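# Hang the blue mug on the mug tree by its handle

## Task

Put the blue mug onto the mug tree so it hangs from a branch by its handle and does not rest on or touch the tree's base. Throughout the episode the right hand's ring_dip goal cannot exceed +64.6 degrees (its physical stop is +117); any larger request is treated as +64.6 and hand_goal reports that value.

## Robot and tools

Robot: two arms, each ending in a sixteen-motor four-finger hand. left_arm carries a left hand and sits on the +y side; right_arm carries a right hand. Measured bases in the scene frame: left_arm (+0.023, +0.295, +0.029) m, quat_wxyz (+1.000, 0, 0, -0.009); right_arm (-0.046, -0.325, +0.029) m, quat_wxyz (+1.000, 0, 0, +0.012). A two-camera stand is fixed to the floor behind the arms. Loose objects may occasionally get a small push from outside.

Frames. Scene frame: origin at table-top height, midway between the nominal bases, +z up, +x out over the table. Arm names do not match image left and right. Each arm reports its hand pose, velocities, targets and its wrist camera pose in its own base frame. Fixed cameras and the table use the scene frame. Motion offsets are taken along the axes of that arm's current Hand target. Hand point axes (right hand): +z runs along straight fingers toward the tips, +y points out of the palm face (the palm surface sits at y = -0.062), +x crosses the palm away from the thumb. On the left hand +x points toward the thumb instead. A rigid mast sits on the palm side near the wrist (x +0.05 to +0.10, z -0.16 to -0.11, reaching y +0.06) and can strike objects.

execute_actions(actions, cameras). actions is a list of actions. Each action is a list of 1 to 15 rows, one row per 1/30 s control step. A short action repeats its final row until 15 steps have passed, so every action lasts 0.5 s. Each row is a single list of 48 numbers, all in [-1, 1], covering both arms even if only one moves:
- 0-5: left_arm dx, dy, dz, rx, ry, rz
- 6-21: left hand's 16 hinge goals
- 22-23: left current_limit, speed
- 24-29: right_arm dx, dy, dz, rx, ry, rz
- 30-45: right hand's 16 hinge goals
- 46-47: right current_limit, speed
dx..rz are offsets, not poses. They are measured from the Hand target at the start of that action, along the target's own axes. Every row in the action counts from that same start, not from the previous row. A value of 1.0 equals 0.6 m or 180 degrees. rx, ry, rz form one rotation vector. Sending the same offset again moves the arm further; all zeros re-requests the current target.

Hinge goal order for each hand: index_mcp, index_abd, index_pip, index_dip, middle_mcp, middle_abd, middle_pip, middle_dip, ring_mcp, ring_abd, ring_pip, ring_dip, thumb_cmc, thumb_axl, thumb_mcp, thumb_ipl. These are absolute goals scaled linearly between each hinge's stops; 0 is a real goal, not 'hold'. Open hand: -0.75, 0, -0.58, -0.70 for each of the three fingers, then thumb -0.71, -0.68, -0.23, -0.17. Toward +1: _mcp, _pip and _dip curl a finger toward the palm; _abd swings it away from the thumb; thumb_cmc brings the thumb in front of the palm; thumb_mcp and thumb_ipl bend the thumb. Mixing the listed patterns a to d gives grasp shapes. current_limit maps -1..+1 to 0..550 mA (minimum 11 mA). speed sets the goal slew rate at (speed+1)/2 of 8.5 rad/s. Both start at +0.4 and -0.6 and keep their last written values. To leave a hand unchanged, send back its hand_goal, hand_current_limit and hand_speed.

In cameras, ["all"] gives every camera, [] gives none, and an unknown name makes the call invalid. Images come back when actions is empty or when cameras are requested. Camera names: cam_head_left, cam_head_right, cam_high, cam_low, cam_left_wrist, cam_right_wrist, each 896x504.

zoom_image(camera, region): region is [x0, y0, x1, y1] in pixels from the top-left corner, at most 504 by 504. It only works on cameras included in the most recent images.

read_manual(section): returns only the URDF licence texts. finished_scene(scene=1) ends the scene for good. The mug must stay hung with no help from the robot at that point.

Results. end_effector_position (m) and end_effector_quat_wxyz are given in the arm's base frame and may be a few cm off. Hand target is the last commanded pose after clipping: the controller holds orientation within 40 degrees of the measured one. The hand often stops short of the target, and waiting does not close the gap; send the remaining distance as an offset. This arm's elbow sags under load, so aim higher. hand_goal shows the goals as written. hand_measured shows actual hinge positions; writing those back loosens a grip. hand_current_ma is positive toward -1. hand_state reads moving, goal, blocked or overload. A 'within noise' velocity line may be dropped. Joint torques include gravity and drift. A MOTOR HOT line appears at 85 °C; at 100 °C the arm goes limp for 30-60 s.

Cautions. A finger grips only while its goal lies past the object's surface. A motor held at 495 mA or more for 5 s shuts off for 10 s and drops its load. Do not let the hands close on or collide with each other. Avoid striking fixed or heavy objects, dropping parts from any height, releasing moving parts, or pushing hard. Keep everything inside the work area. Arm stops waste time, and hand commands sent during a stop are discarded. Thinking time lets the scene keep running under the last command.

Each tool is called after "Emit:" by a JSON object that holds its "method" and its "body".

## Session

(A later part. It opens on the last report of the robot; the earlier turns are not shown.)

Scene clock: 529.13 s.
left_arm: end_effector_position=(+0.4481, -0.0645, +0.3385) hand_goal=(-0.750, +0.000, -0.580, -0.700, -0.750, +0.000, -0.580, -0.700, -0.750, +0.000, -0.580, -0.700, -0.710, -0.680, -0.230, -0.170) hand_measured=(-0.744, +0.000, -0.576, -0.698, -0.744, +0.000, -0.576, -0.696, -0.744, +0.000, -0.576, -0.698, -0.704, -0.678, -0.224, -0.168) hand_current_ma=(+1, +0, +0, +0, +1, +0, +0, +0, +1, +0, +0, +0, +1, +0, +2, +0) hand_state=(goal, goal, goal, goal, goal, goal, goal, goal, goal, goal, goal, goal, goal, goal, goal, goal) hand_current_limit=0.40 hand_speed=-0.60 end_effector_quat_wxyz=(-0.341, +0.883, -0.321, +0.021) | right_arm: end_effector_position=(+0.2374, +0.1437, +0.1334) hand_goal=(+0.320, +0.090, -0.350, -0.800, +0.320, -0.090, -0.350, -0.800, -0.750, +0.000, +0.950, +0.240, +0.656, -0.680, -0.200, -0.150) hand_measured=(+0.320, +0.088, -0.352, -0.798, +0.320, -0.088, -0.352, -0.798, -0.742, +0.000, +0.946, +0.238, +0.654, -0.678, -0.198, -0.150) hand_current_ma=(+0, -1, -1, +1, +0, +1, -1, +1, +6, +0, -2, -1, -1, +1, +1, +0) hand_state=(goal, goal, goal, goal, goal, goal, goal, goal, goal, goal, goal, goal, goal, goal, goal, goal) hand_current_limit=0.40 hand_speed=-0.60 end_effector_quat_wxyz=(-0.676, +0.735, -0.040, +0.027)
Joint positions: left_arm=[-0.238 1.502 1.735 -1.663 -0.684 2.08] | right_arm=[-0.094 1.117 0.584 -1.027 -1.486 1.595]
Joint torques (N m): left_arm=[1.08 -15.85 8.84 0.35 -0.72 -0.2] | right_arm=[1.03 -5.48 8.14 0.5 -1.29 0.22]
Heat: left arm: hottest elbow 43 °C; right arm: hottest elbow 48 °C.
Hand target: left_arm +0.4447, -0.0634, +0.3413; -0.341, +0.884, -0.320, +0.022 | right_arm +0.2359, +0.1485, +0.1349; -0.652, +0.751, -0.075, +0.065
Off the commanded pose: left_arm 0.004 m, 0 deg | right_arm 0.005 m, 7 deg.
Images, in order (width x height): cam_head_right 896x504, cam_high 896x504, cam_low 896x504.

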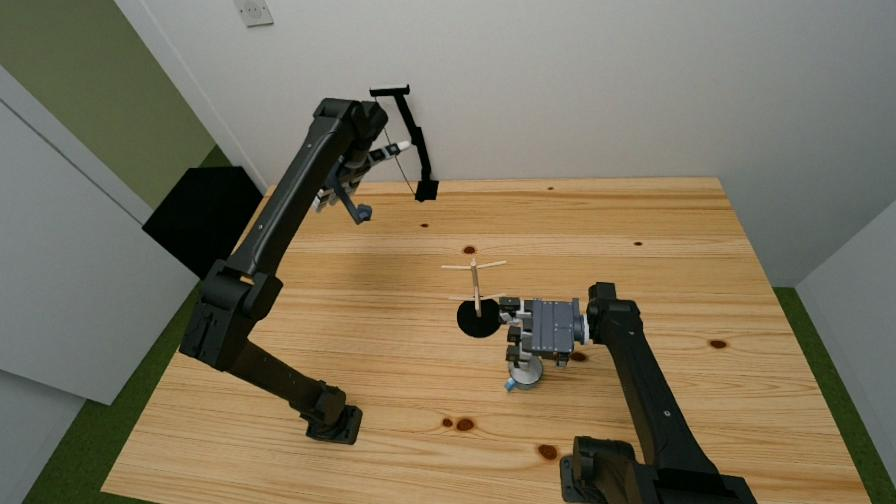

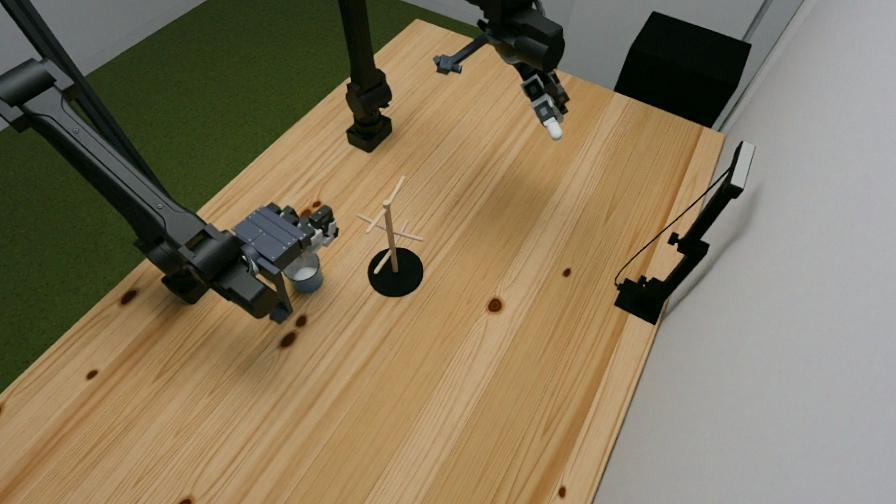

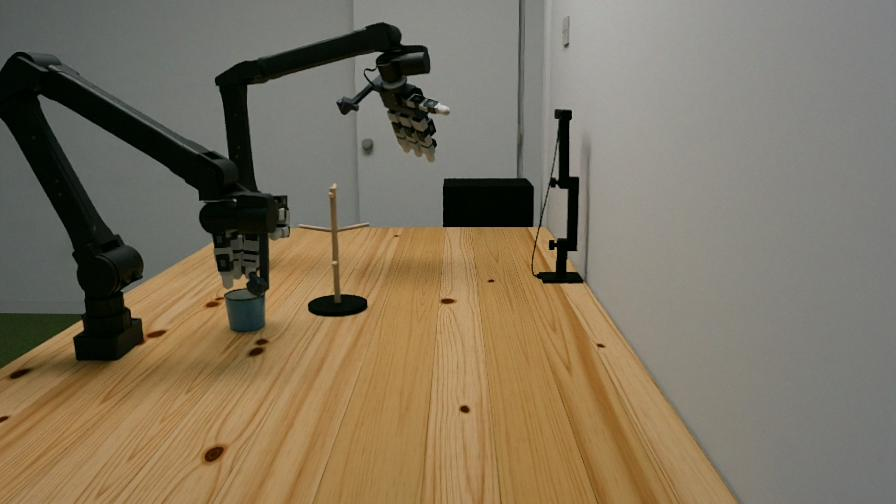

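Emit:
{"method": "execute_actions", "body": {"actions": [[[0,0,0,0,0,0,-0.75,0,-0.58,-0.7,-0.75,0,-0.58,-0.7,-0.75,0,-0.58,-0.7,-0.71,-0.68,-0.23,-0.17,0.4,-0.6,0,0.0495,0.007,0,0.015,0,0.32,0.09,-0.35,-0.8,0.32,-0.09,-0.35,-0.8,-0.75,0,0.95,0.24,0.657,-0.68,-0.2,-0.15,0.4,-0.6]],[[0,0,0,0,0,0,-0.75,0,-0.58,-0.7,-0.75,0,-0.58,-0.7,-0.75,0,-0.58,-0.7,-0.71,-0.68,-0.23,-0.17,0.4,-0.6,0,0.0495,0.007,0,0.015,0,0.32,0.09,-0.35,-0.8,0.32,-0.09,-0.35,-0.8,-0.75,0,0.95,0.24,0.657,-0.68,-0.2,-0.15,0.4,-0.6]]], "cameras": ["cam_head_left", "cam_head_right", "cam_high", "cam_low", "cam_right_wrist"]}}

Emit:
{"method": "zoom_image", "body": {"camera": "cam_low", "region": [195, 220, 295, 340]}}

Emit:
{"method": "zoom_image", "body": {"camera": "cam_head_right", "region": [490, 290, 610, 410]}}

Scene clock: 547.83 s.
left_arm: end_effector_position=(+0.4481, -0.0645, +0.3385) hand_goal=(-0.750, +0.000, -0.580, -0.700, -0.750, +0.000, -0.580, -0.700, -0.750, +0.000, -0.580, -0.700, -0.710, -0.680, -0.230, -0.170) hand_measured=(-0.744, +0.000, -0.576, -0.698, -0.744, +0.000, -0.576, -0.696, -0.744, +0.000, -0.576, -0.698, -0.704, -0.678, -0.224, -0.168) hand_current_ma=(+1, +0, +0, +0, +1, +0, +0, +0, +1, +0, +0, +0, +1, +0, +2, +0) hand_state=(goal, goal, goal, goal, goal, goal, goal, goal, goal, goal, goal, goal, goal, goal, goal, goal) hand_current_limit=0.40 hand_speed=-0.60 end_effector_quat_wxyz=(-0.341, +0.883, -0.321, +0.021) | right_arm: end_effector_position=(+0.2367, +0.1447, +0.0753) hand_goal=(+0.320, +0.090, -0.350, -0.800, +0.320, -0.090, -0.350, -0.800, -0.750, +0.000, +0.950, +0.240, +0.656, -0.680, -0.200, -0.150) hand_measured=(+0.320, +0.088, -0.352, -0.798, +0.320, -0.088, -0.352, -0.798, -0.742, +0.000, +0.946, +0.238, +0.654, -0.678, -0.198, -0.150) hand_current_ma=(+0, -1, -1, +1, +0, +1, -1, +1, +6, +0, -2, -1, -1, +1, +1, +0) hand_state=(goal, goal, goal, goal, goal, goal, goal, goal, goal, goal, goal, goal, goal, goal, goal, goal) hand_current_limit=0.40 hand_speed=-0.60 end_effector_quat_wxyz=(-0.662, +0.747, -0.054, +0.043)
Joint positions: left_arm=[-0.238 1.502 1.735 -1.663 -0.684 2.08] | right_arm=[-0.078 1.13 0.4 -0.389 -1.436 2.033]
Joint torques (N m): left_arm=[1.03 -15.85 8.84 0.35 -0.72 -0.2] | right_arm=[1.38 -5.54 7.53 1.14 -0.79 0.21]
Heat: left arm: hottest elbow 43 °C; right arm: hottest elbow 48 °C.
Hand target: left_arm +0.4447, -0.0634, +0.3413; -0.341, +0.884, -0.320, +0.022 | right_arm +0.2362, +0.1484, +0.0751; -0.648, +0.747, -0.106, +0.100
Off the commanded pose: left_arm 0.004 m, 0 deg | right_arm 0.004 m, 9 deg.
camera_calibration:
cam_right_wrist: T_world_to_cam=[[-0.736374, 0.0339908, -0.67572, 0.247905], [-0.542331, -0.626782, 0.559483, 0.126625], [-0.404512, 0.778453, 0.47998, 0.0740921], [0, 0, 0, 1]] pos_world=[0.281195, 0.0132627, 0.061107]
Images, in order (width x height): cam_head_left 896x504, cam_head_right 896x504, cam_high 896x504, cam_low 896x504, cam_right_wrist 896x504.

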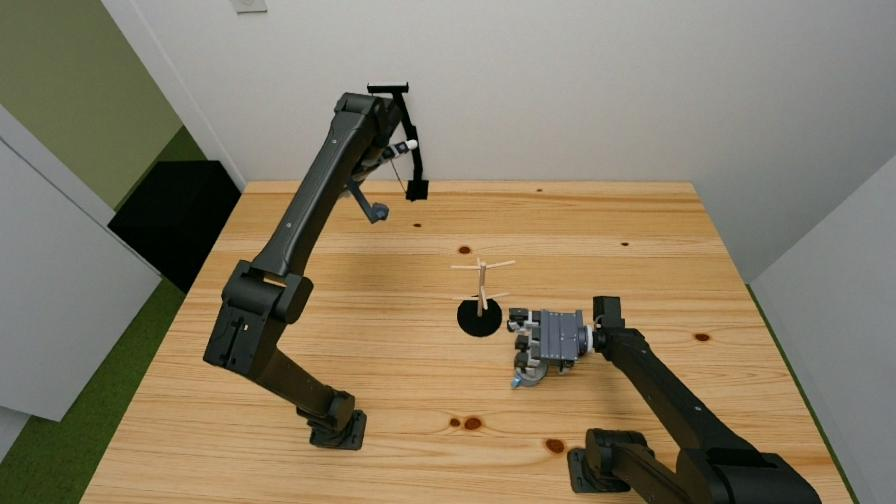

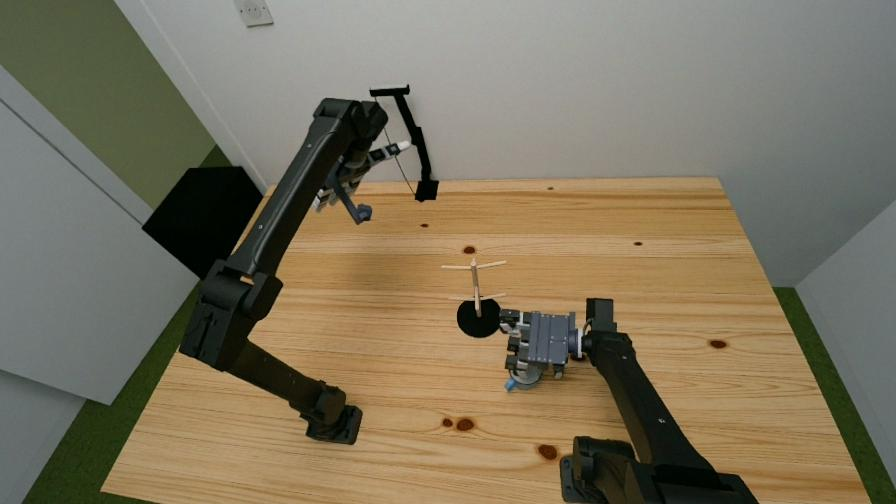

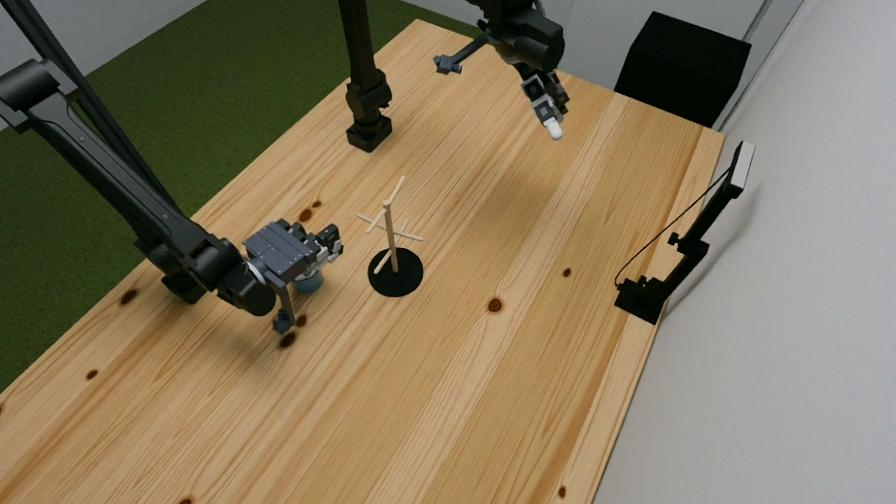

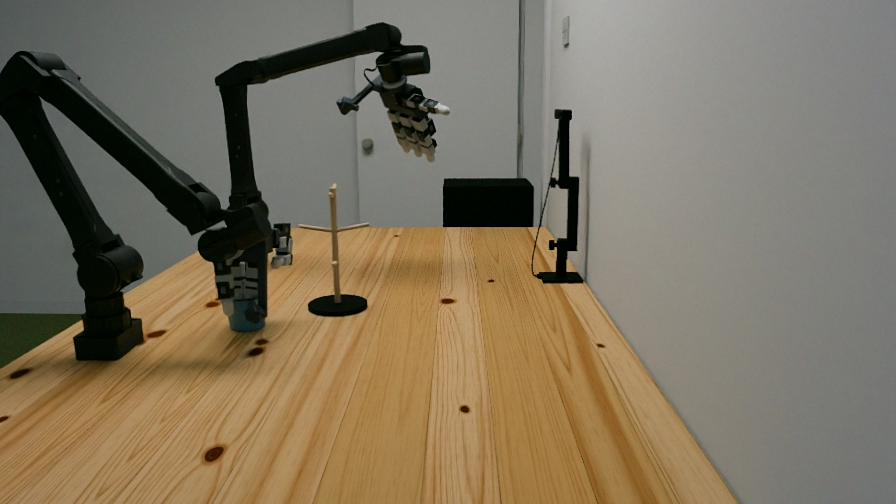

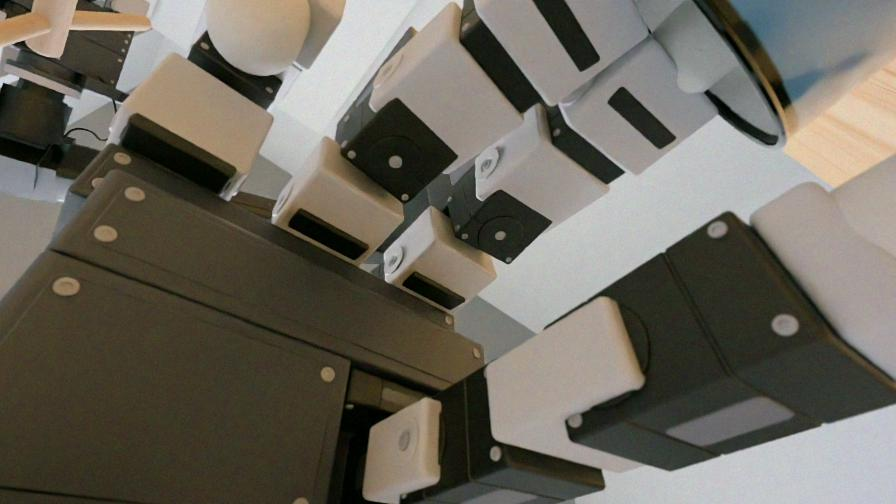

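Scaled by 4.200 from the camera's 896x504 image, which has a finer 1280x720 frame.

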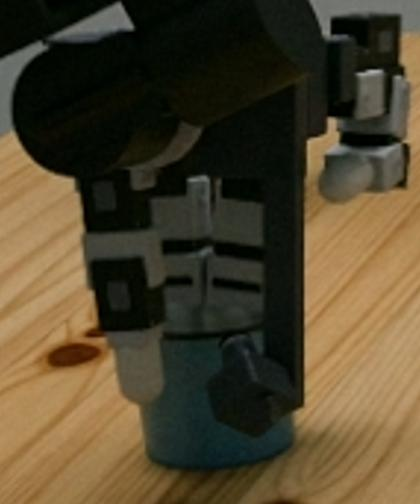

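Scaled by 4.200 from the camera's 896x504 image, which has a finer 1280x720 frame.

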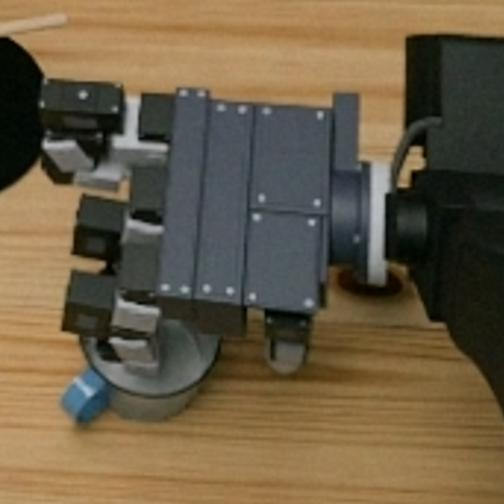

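Emit:
{"method": "execute_actions", "body": {"actions": [[[0,0,0,0,0,0,-0.75,0,-0.58,-0.7,-0.75,0,-0.58,-0.7,-0.75,0,-0.58,-0.7,-0.71,-0.68,-0.23,-0.17,0.4,-0.6,0,0,0,0,0,0,0.6,0.09,-0.55,-0.95,0.6,-0.09,-0.55,-0.95,-0.75,0,0.95,0.24,0.657,-0.68,0.0,-0.36,0.4,-0.8]],[[0,0,0,0,0,0,-0.75,0,-0.58,-0.7,-0.75,0,-0.58,-0.7,-0.75,0,-0.58,-0.7,-0.71,-0.68,-0.23,-0.17,0.4,-0.6,0,0,0,0,0,0,0.74,0.09,-0.55,-0.95,0.74,-0.09,-0.55,-0.95,-0.75,0,0.95,0.24,0.657,-0.68,0.16,-0.34,0.4,-0.8]]], "cameras": ["cam_right_wrist", "cam_low", "cam_head_right"]}}

Emit:
{"method": "zoom_image", "body": {"camera": "cam_head_right", "region": [490, 290, 610, 410]}}

Emit:
{"method": "zoom_image", "body": {"camera": "cam_low", "region": [195, 220, 295, 340]}}

Scene clock: 567.40 s.
left_arm: end_effector_position=(+0.4481, -0.0645, +0.3385) hand_goal=(-0.750, +0.000, -0.580, -0.700, -0.750, +0.000, -0.580, -0.700, -0.750, +0.000, -0.580, -0.700, -0.710, -0.680, -0.230, -0.170) hand_measured=(-0.744, +0.000, -0.576, -0.698, -0.744, +0.000, -0.576, -0.696, -0.744, +0.000, -0.576, -0.698, -0.704, -0.678, -0.224, -0.168) hand_current_ma=(+1, +0, +0, +0, +1, +0, +0, +0, +1, +0, +0, +0, +1, +0, +2, +0) hand_state=(goal, goal, goal, goal, goal, goal, goal, goal, goal, goal, goal, goal, goal, goal, goal, goal) hand_current_limit=0.40 hand_speed=-0.60 end_effector_quat_wxyz=(-0.341, +0.883, -0.321, +0.021) | right_arm: end_effector_position=(+0.2363, +0.1444, +0.0743) hand_goal=(+0.740, +0.090, -0.550, -0.950, +0.740, -0.090, -0.550, -0.950, -0.750, +0.000, +0.950, +0.240, +0.656, -0.680, +0.160, -0.340) hand_measured=(+0.674, +0.088, -0.570, -0.960, +0.670, -0.088, -0.570, -0.958, -0.742, +0.000, +0.946, +0.238, +0.654, -0.678, +0.078, -0.360) hand_current_ma=(-163, +0, -26, -10, -174, +0, -23, -7, +6, +0, -2, -1, -1, +1, -301, -41) hand_state=(blocked, goal, blocked, goal, blocked, goal, goal, goal, goal, goal, goal, goal, goal, goal, blocked, blocked) hand_current_limit=0.40 hand_speed=-0.80 end_effector_quat_wxyz=(-0.651, +0.756, -0.055, +0.049)
Joint positions: left_arm=[-0.238 1.502 1.735 -1.663 -0.684 2.08] | right_arm=[-0.067 1.102 0.388 -0.359 -1.402 2.073]
Joint torques (N m): left_arm=[1.08 -15.85 8.83 0.36 -0.72 -0.2] | right_arm=[1.2 -5.71 7.65 1.25 -0.72 0.18]
Heat: left arm: hottest elbow 43 °C; right arm: hottest elbow 47 °C.
Hand target: left_arm +0.4447, -0.0634, +0.3413; -0.341, +0.884, -0.320, +0.022 | right_arm +0.2361, +0.1484, +0.0750; -0.648, +0.748, -0.106, +0.100
Off the commanded pose: left_arm 0.004 m, 0 deg | right_arm 0.004 m, 8 deg.
joint sent to its limit (right arm) — joint 6 (wrist roll), upper limit. The joint targets are off in orientation, not in position.
camera_calibration:
cam_right_wrist: T_world_to_cam=[[-0.731715, 0.0219844, -0.681256, 0.247924], [-0.55223, -0.604992, 0.573609, 0.124974], [-0.399544, 0.795928, 0.454822, 0.0727378], [0, 0, 0, 1]] pos_world=[0.279486, 0.0122639, 0.0641309]
Images, in order (width x height): cam_head_right 896x504, cam_low 896x504, cam_right_wrist 896x504.

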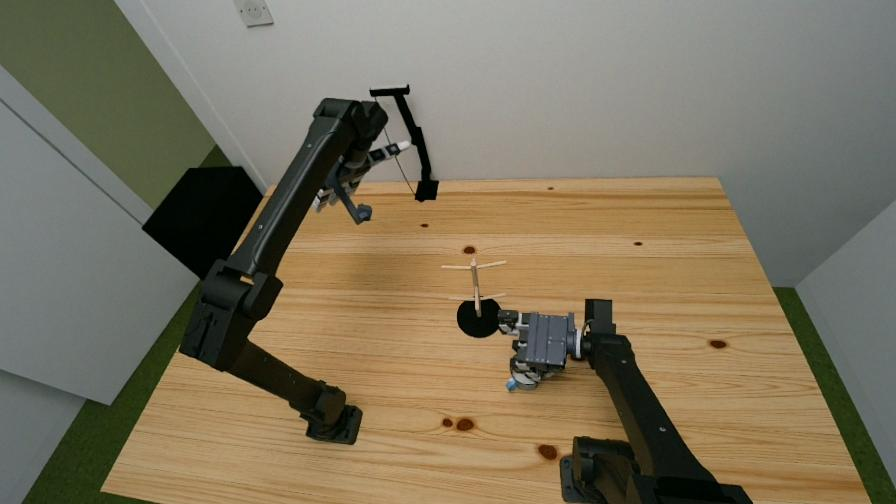

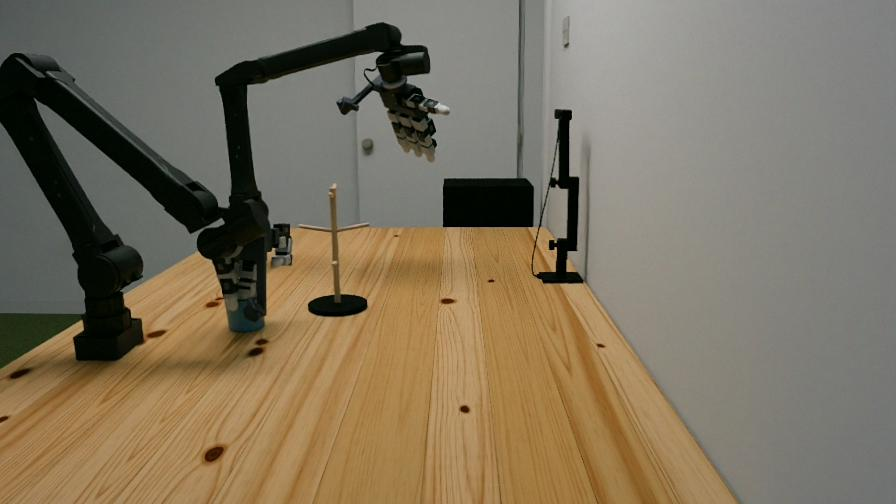

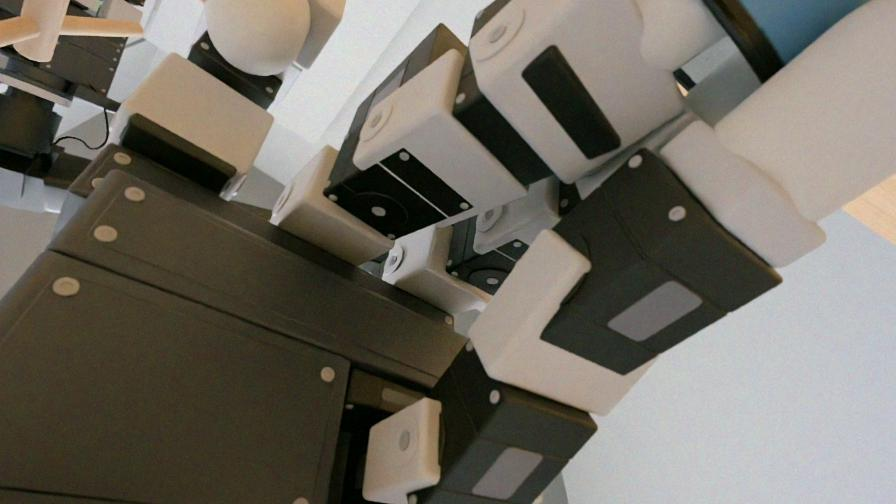

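Scaled by 4.200 from the camera's 896x504 image, which has a finer 1280x720 frame.

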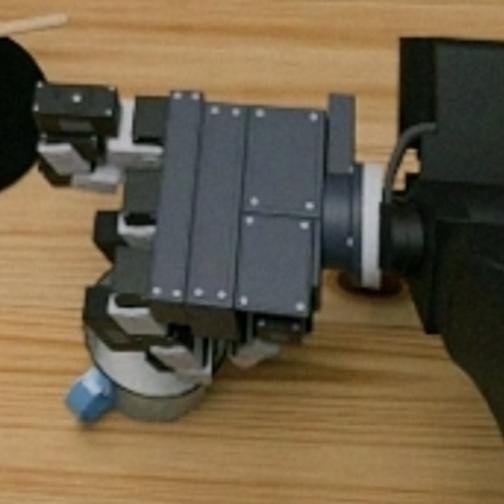

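Scaled by 4.200 from the camera's 896x504 image, which has a finer 1280x720 frame.

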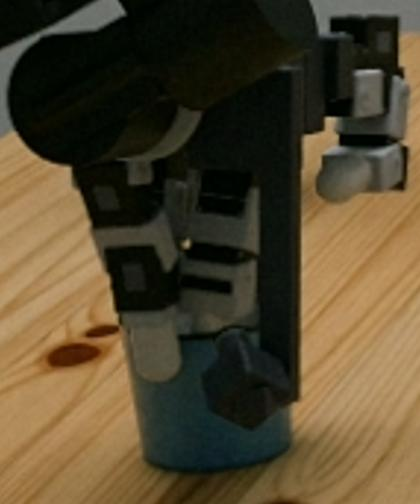

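Emit:
{"method": "execute_actions", "body": {"actions": [[[0,0,0,0,0,0,-0.75,0,-0.58,-0.7,-0.75,0,-0.58,-0.7,-0.75,0,-0.58,-0.7,-0.71,-0.68,-0.23,-0.17,0.4,-0.6,0,-0.033,-0.0048,-0.0015,-0.028,-0.0038,0.76,0.09,-0.55,-0.95,0.76,-0.09,-0.55,-0.95,-0.75,0,0.95,0.24,0.657,-0.68,0.19,-0.34,0.4,-0.8]]], "cameras": ["cam_low", "cam_head_right", "cam_right_wrist"]}}

Emit:
{"method": "zoom_image", "body": {"camera": "cam_low", "region": [195, 220, 295, 340]}}

Emit:
{"method": "zoom_image", "body": {"camera": "cam_head_right", "region": [490, 290, 610, 410]}}

Scene clock: 585.47 s.
left_arm: end_effector_position=(+0.4481, -0.0645, +0.3385) hand_goal=(-0.750, +0.000, -0.580, -0.700, -0.750, +0.000, -0.580, -0.700, -0.750, +0.000, -0.580, -0.700, -0.710, -0.680, -0.230, -0.170) hand_measured=(-0.744, +0.000, -0.576, -0.698, -0.744, +0.000, -0.576, -0.696, -0.744, +0.000, -0.576, -0.698, -0.704, -0.678, -0.224, -0.168) hand_current_ma=(+1, +0, +0, +0, +1, +0, +0, +0, +1, +0, +0, +0, +1, +0, +2, +0) hand_state=(goal, goal, goal, goal, goal, goal, goal, goal, goal, goal, goal, goal, goal, goal, goal, goal) hand_current_limit=0.40 hand_speed=-0.60 end_effector_quat_wxyz=(-0.341, +0.883, -0.321, +0.021) | right_arm: end_effector_position=(+0.2281, +0.1455, +0.0840) hand_goal=(+0.760, +0.090, -0.550, -0.950, +0.760, -0.090, -0.550, -0.950, -0.750, +0.000, +0.950, +0.240, +0.656, -0.680, +0.190, -0.340) hand_measured=(+0.676, +0.092, -0.582, -0.966, +0.676, -0.088, -0.572, -0.960, -0.742, +0.000, +0.946, +0.238, +0.654, -0.680, +0.092, -0.368) hand_current_ma=(-231, +1, -52, -19, -232, +0, -28, -9, +6, +0, -2, -1, -1, +0, -385, -61) hand_state=(blocked, goal, blocked, goal, blocked, goal, blocked, goal, goal, goal, goal, goal, goal, goal, blocked, blocked) hand_current_limit=0.40 hand_speed=-0.80 end_effector_quat_wxyz=(-0.651, +0.756, -0.056, +0.047)
Joint positions: left_arm=[-0.238 1.502 1.735 -1.663 -0.684 2.08] | right_arm=[-0.065 1.045 0.388 -0.42 -1.402 2.073]
Joint torques (N m): left_arm=[1.08 -15.79 8.81 0.36 -0.71 -0.2] | right_arm=[0.97 -5.36 10.55 0.23 -0.88 0.21]
Heat: left arm: hottest elbow 43 °C; right arm: hottest elbow 46 °C.
Hand target: left_arm +0.4447, -0.0634, +0.3413; -0.341, +0.884, -0.320, +0.022 | right_arm +0.2358, +0.1484, +0.0950; -0.650, +0.753, -0.073, +0.071
Off the commanded pose: left_arm 0.004 m, 0 deg | right_arm 0.014 m, 3 deg.
joint sent to its limit (right arm) — joint 6 (wrist roll), upper limit. The joint targets are off in orientation, not in position.
camera_calibration:
cam_right_wrist: T_world_to_cam=[[-0.735148, 0.0202639, -0.677603, 0.24928], [-0.547749, -0.606673, 0.576124, 0.114506], [-0.399409, 0.794693, 0.457094, 0.0641186], [0, 0, 0, 1]] pos_world=[0.271588, 0.0134615, 0.0736351]
Images, in order (width x height): cam_head_right 896x504, cam_low 896x504, cam_right_wrist 896x504.

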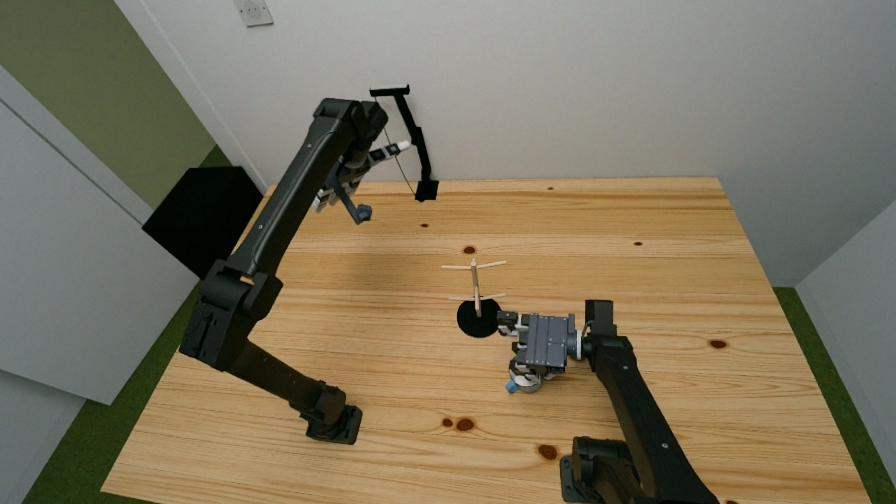

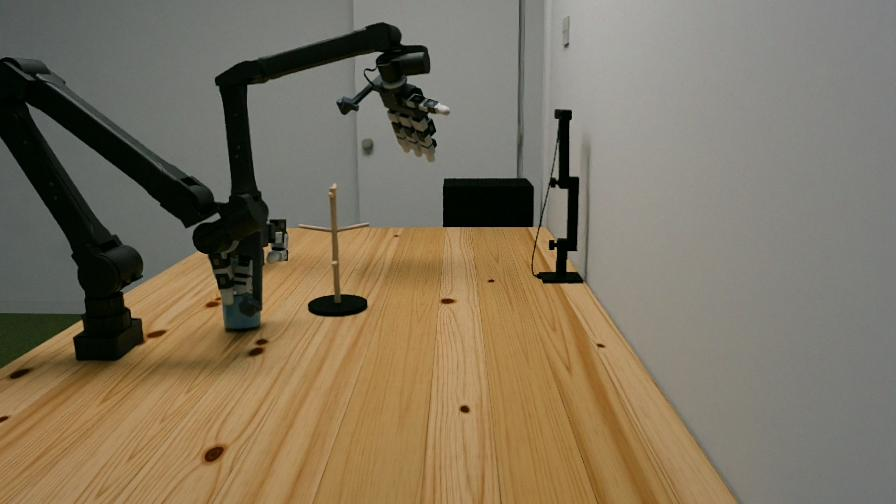

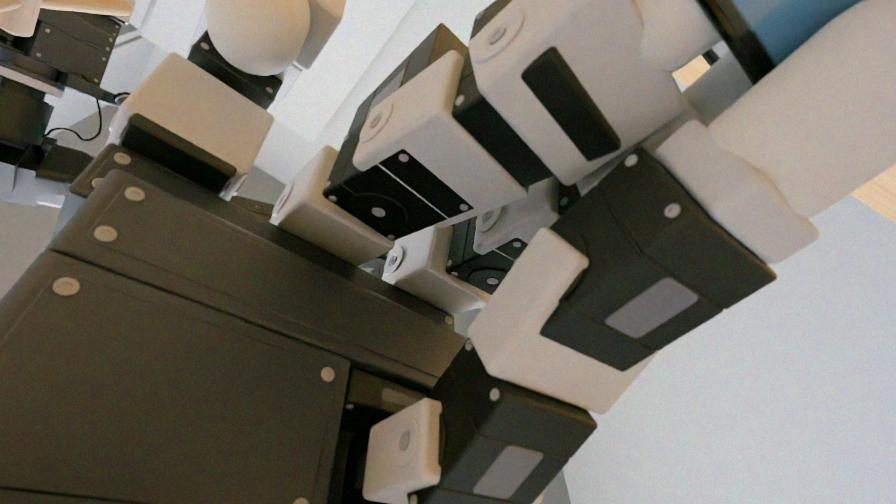

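Scaled by 4.200 from the camera's 896x504 image, which has a finer 1280x720 frame.

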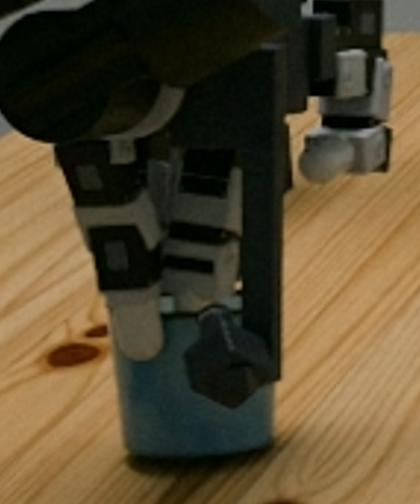

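Scaled by 4.200 from the camera's 896x504 image, which has a finer 1280x720 frame.

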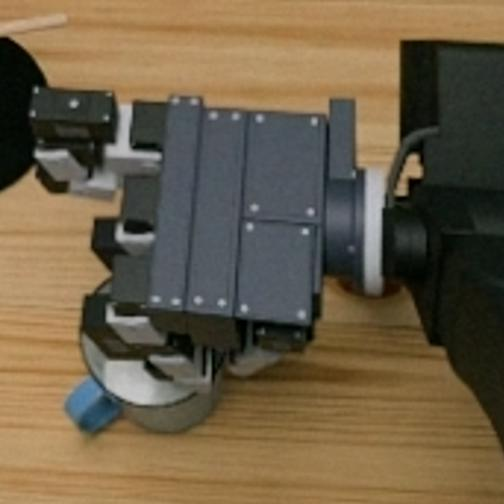

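Emit:
{"method": "execute_actions", "body": {"actions": [[[0,0,0,0,0,0,-0.75,0,-0.58,-0.7,-0.75,0,-0.58,-0.7,-0.75,0,-0.58,-0.7,-0.71,-0.68,-0.23,-0.17,0.4,-0.6,0,0,0,-0.0038,-0.0695,-0.0095,0.76,0.09,-0.55,-0.95,0.76,-0.09,-0.55,-0.95,-0.75,0,0.95,0.24,0.657,-0.68,0.19,-0.34,0.4,-0.8]],[[0,0,0,0,0,0,-0.75,0,-0.58,-0.7,-0.75,0,-0.58,-0.7,-0.75,0,-0.58,-0.7,-0.71,-0.68,-0.23,-0.17,0.4,-0.6,0,0,0,-0.0038,-0.0695,-0.0095,0.76,0.09,-0.55,-0.95,0.76,-0.09,-0.55,-0.95,-0.75,0,0.95,0.24,0.657,-0.68,0.19,-0.34,0.4,-0.8]]], "cameras": ["cam_low", "cam_head_right", "cam_high"]}}

Emit:
{"method": "zoom_image", "body": {"camera": "cam_head_right", "region": [490, 290, 610, 410]}}

Emit:
{"method": "zoom_image", "body": {"camera": "cam_low", "region": [195, 220, 295, 340]}}

Scene clock: 596.10 s.
left_arm: end_effector_position=(+0.4481, -0.0645, +0.3385) hand_goal=(-0.750, +0.000, -0.580, -0.700, -0.750, +0.000, -0.580, -0.700, -0.750, +0.000, -0.580, -0.700, -0.710, -0.680, -0.230, -0.170) hand_measured=(-0.744, +0.000, -0.576, -0.698, -0.744, +0.000, -0.576, -0.696, -0.744, +0.000, -0.576, -0.698, -0.704, -0.678, -0.224, -0.168) hand_current_ma=(+1, +0, +0, +0, +1, +0, +0, +0, +1, +0, +0, +0, +1, +0, +2, +0) hand_state=(goal, goal, goal, goal, goal, goal, goal, goal, goal, goal, goal, goal, goal, goal, goal, goal) hand_current_limit=0.40 hand_speed=-0.60 end_effector_quat_wxyz=(-0.341, +0.883, -0.321, +0.021) | right_arm: end_effector_position=(+0.2196, +0.1468, +0.0858) hand_goal=(+0.760, +0.090, -0.550, -0.950, +0.760, -0.090, -0.550, -0.950, -0.750, +0.000, +0.950, +0.240, +0.656, -0.680, +0.190, -0.340) hand_measured=(+0.676, +0.096, -0.588, -0.968, +0.686, -0.088, -0.574, -0.960, -0.742, +0.000, +0.946, +0.238, +0.652, -0.680, +0.092, -0.370) hand_current_ma=(-231, +3, -65, -23, -196, +0, -35, -9, +6, +0, -2, -1, -2, +0, -385, -69) hand_state=(blocked, goal, blocked, goal, blocked, goal, blocked, goal, goal, goal, goal, goal, goal, goal, blocked, blocked) hand_current_limit=0.40 hand_speed=-0.80 end_effector_quat_wxyz=(-0.616, +0.786, +0.031, -0.047)
Joint positions: left_arm=[-0.238 1.502 1.735 -1.663 -0.684 2.08] | right_arm=[0.01 1.317 0.646 -1.305 -1.309 1.189]
Joint torques (N m): left_arm=[1.14 -15.85 8.81 0.35 -0.72 -0.2] | right_arm=[1.44 -5.95 10.88 -0.95 -0.9 -0.11]
Heat: left arm: hottest elbow 43 °C; right arm: hottest elbow 47 °C.
Hand target: left_arm +0.4447, -0.0634, +0.3413; -0.341, +0.884, -0.320, +0.022 | right_arm +0.2359, +0.1484, +0.0950; -0.639, +0.760, +0.091, -0.076
Off the commanded pose: left_arm 0.004 m, 0 deg | right_arm 0.019 m, 9 deg.
Images, in order (width x height): cam_head_right 896x504, cam_high 896x504, cam_low 896x504.

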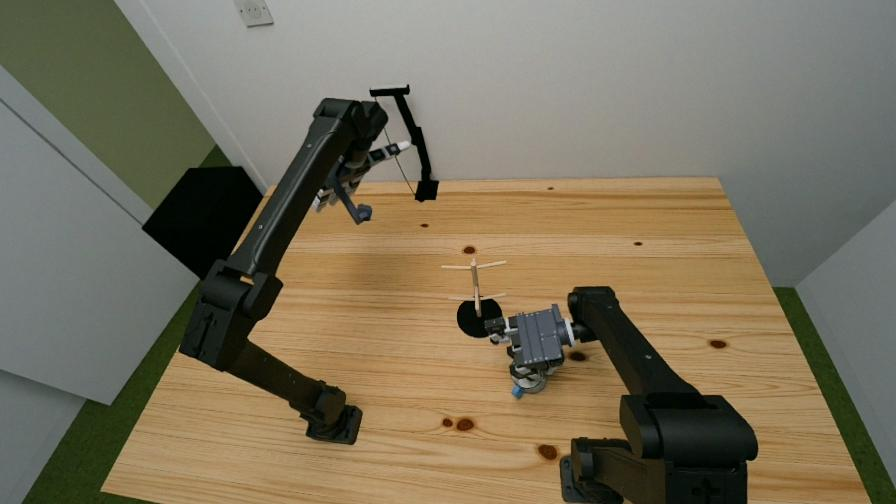

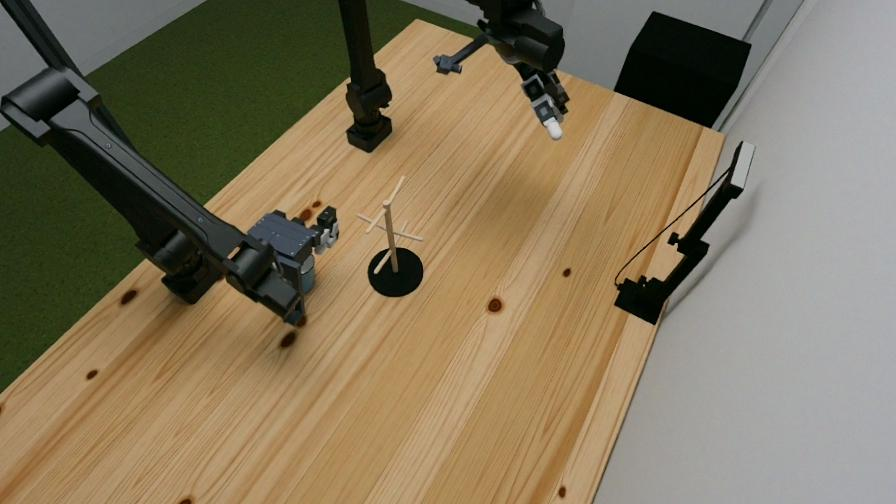

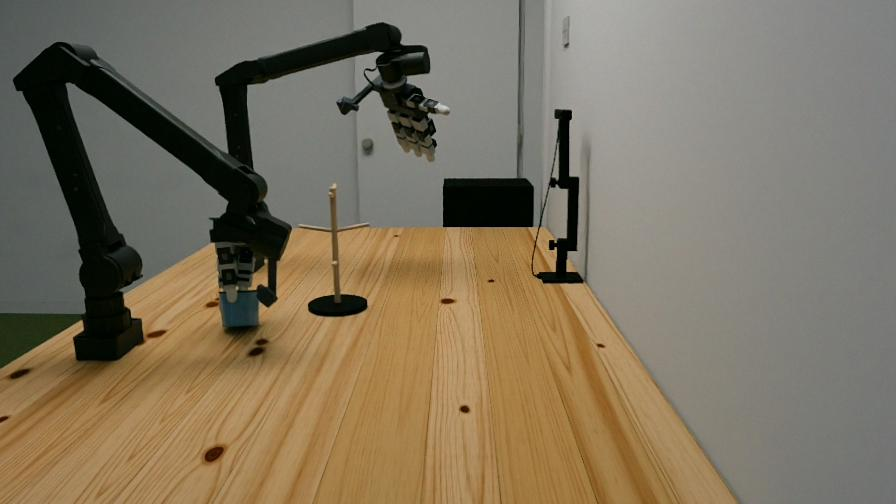

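Scaled by 4.200 from the camera's 896x504 image, which has a finer 1280x720 frame.

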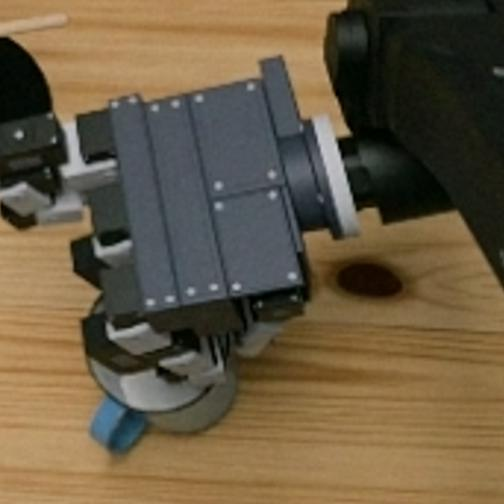

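Scaled by 4.200 from the camera's 896x504 image, which has a finer 1280x720 frame.

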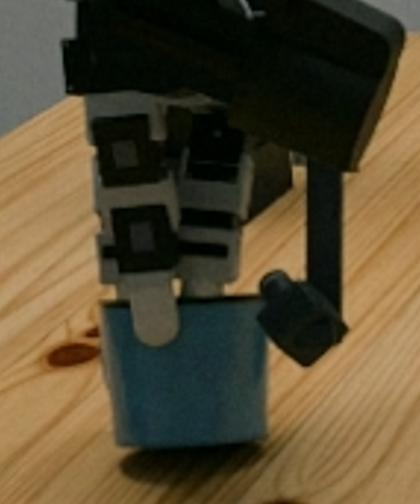

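Emit:
{"method": "execute_actions", "body": {"actions": [[[0,0,0,0,0,0,-0.75,0,-0.58,-0.7,-0.75,0,-0.58,-0.7,-0.75,0,-0.58,-0.7,-0.71,-0.68,-0.23,-0.17,0.4,-0.6,0,0,0,0,-0.04,0,0.76,0.09,-0.55,-0.95,0.76,-0.09,-0.55,-0.95,-0.75,0,0.95,0.24,0.657,-0.68,0.19,-0.34,0.4,-0.8]],[[0,0,0,0,0,0,-0.75,0,-0.58,-0.7,-0.75,0,-0.58,-0.7,-0.75,0,-0.58,-0.7,-0.71,-0.68,-0.23,-0.17,0.4,-0.6,0,0,0,0,0,0,0.76,0.09,-0.55,-0.95,0.76,-0.09,-0.55,-0.95,-0.75,0,0.95,0.24,0.657,-0.68,0.19,-0.34,0.4,-0.8]]], "cameras": ["cam_low", "cam_head_right", "cam_high"]}}

Emit:
{"method": "zoom_image", "body": {"camera": "cam_head_right", "region": [490, 290, 610, 410]}}

Emit:
{"method": "zoom_image", "body": {"camera": "cam_low", "region": [195, 220, 295, 340]}}

Scene clock: 603.10 s.
left_arm: end_effector_position=(+0.4481, -0.0645, +0.3385) hand_goal=(-0.750, +0.000, -0.580, -0.700, -0.750, +0.000, -0.580, -0.700, -0.750, +0.000, -0.580, -0.700, -0.710, -0.680, -0.230, -0.170) hand_measured=(-0.744, +0.000, -0.576, -0.698, -0.744, +0.000, -0.576, -0.696, -0.744, +0.000, -0.576, -0.698, -0.704, -0.678, -0.224, -0.168) hand_current_ma=(+1, +0, +0, +0, +1, +0, +0, +0, +1, +0, +0, +0, +1, +0, +2, +0) hand_state=(goal, goal, goal, goal, goal, goal, goal, goal, goal, goal, goal, goal, goal, goal, goal, goal) hand_current_limit=0.40 hand_speed=-0.60 end_effector_quat_wxyz=(-0.341, +0.883, -0.321, +0.021) | right_arm: end_effector_position=(+0.2238, +0.1457, +0.0871) hand_goal=(+0.760, +0.090, -0.550, -0.950, +0.760, -0.090, -0.550, -0.950, -0.750, +0.000, +0.950, +0.240, +0.656, -0.680, +0.190, -0.340) hand_measured=(+0.676, +0.096, -0.588, -0.968, +0.686, -0.088, -0.576, -0.960, -0.742, +0.000, +0.946, +0.238, +0.652, -0.680, +0.092, -0.370) hand_current_ma=(-231, +3, -65, -23, -196, +0, -36, -9, +6, +0, -2, -1, -2, +0, -385, -74) hand_state=(blocked, goal, blocked, goal, blocked, goal, blocked, goal, goal, goal, goal, goal, goal, goal, blocked, blocked) hand_current_limit=0.40 hand_speed=-0.80 end_effector_quat_wxyz=(-0.609, +0.779, +0.104, -0.106)
Joint positions: left_arm=[-0.238 1.502 1.735 -1.663 -0.684 2.08] | right_arm=[0.04 1.499 0.773 -1.67 -1.217 0.754]
Joint torques (N m): left_arm=[1.03 -15.85 8.81 0.35 -0.72 -0.21] | right_arm=[0.56 -8.06 9.29 -1.65 -0.62 -0.05]
Heat: left arm: hottest elbow 43 °C; right arm: hottest elbow 48 °C.
Hand target: left_arm +0.4447, -0.0634, +0.3413; -0.341, +0.884, -0.320, +0.022 | right_arm +0.2358, +0.1484, +0.0950; -0.632, +0.754, +0.131, -0.123
Off the commanded pose: left_arm 0.004 m, 0 deg | right_arm 0.015 m, 5 deg.
joint sent to its limit (right arm) — joint 4 (wrist pitch), lower limit. The joint targets are off in orientation, not in position.
Images, in order (width x height): cam_head_right 896x504, cam_high 896x504, cam_low 896x504.

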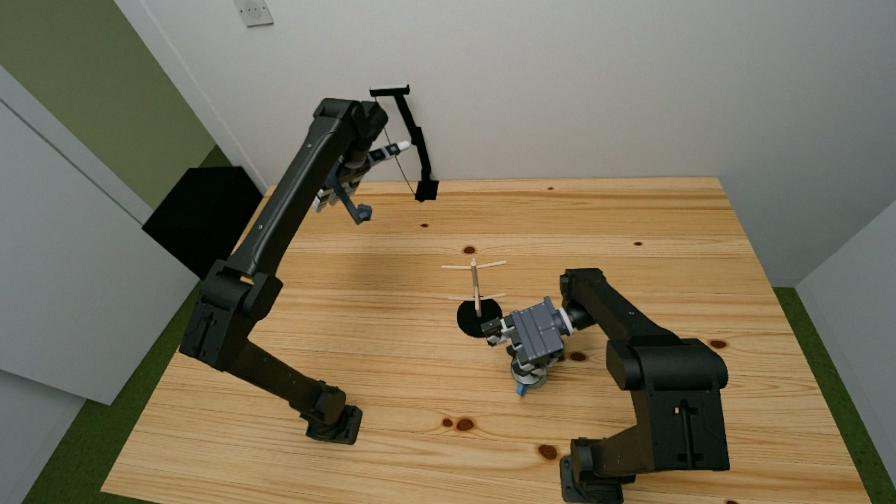

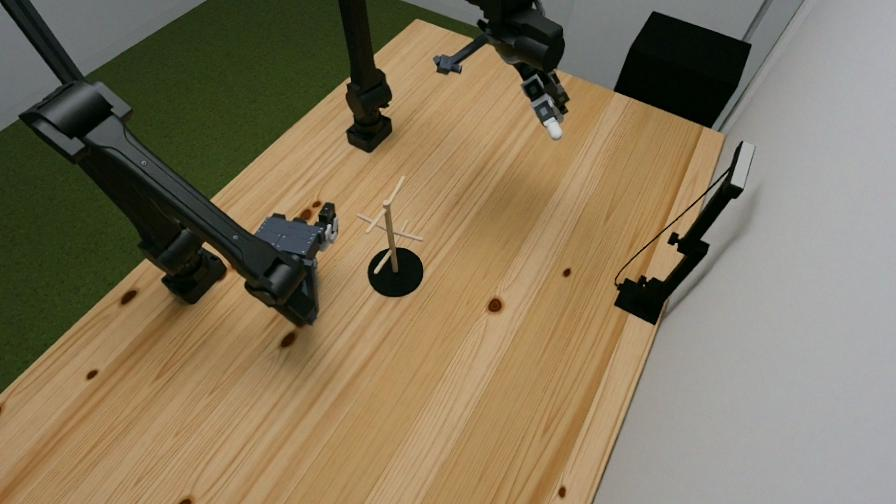

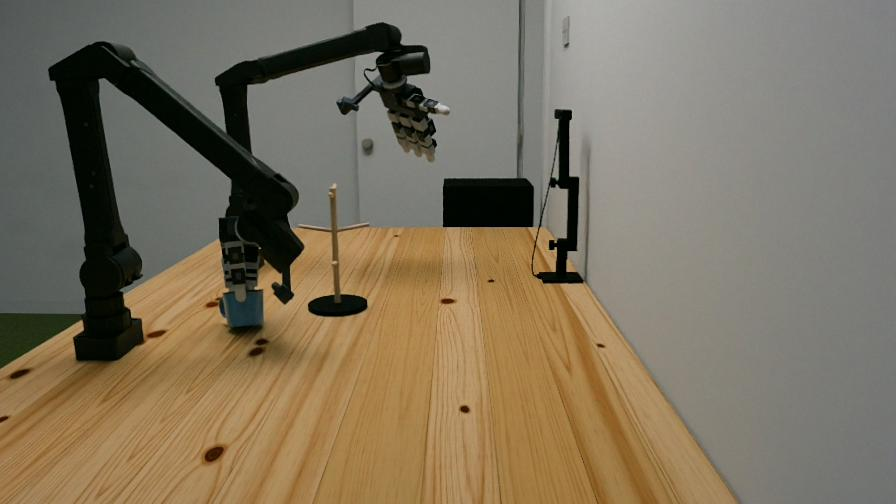

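Scaled by 4.200 from the camera's 896x504 image, which has a finer 1280x720 frame.

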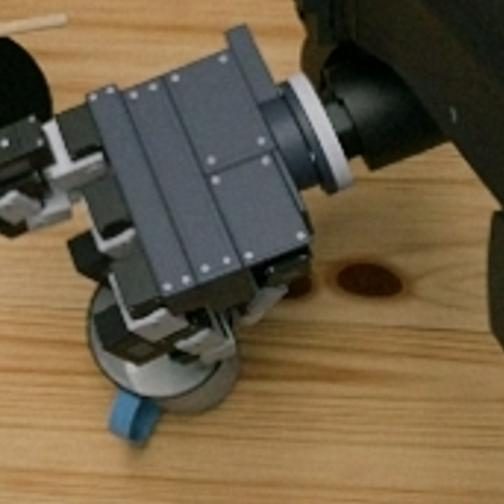

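Scaled by 4.200 from the camera's 896x504 image, which has a finer 1280x720 frame.

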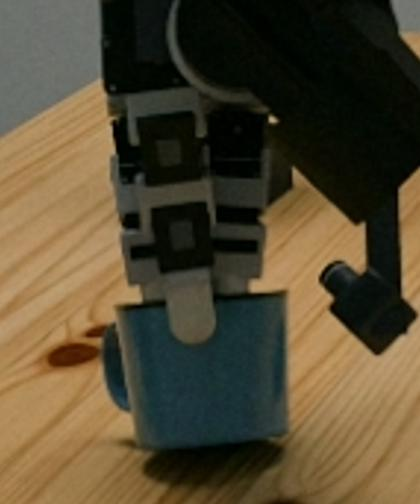

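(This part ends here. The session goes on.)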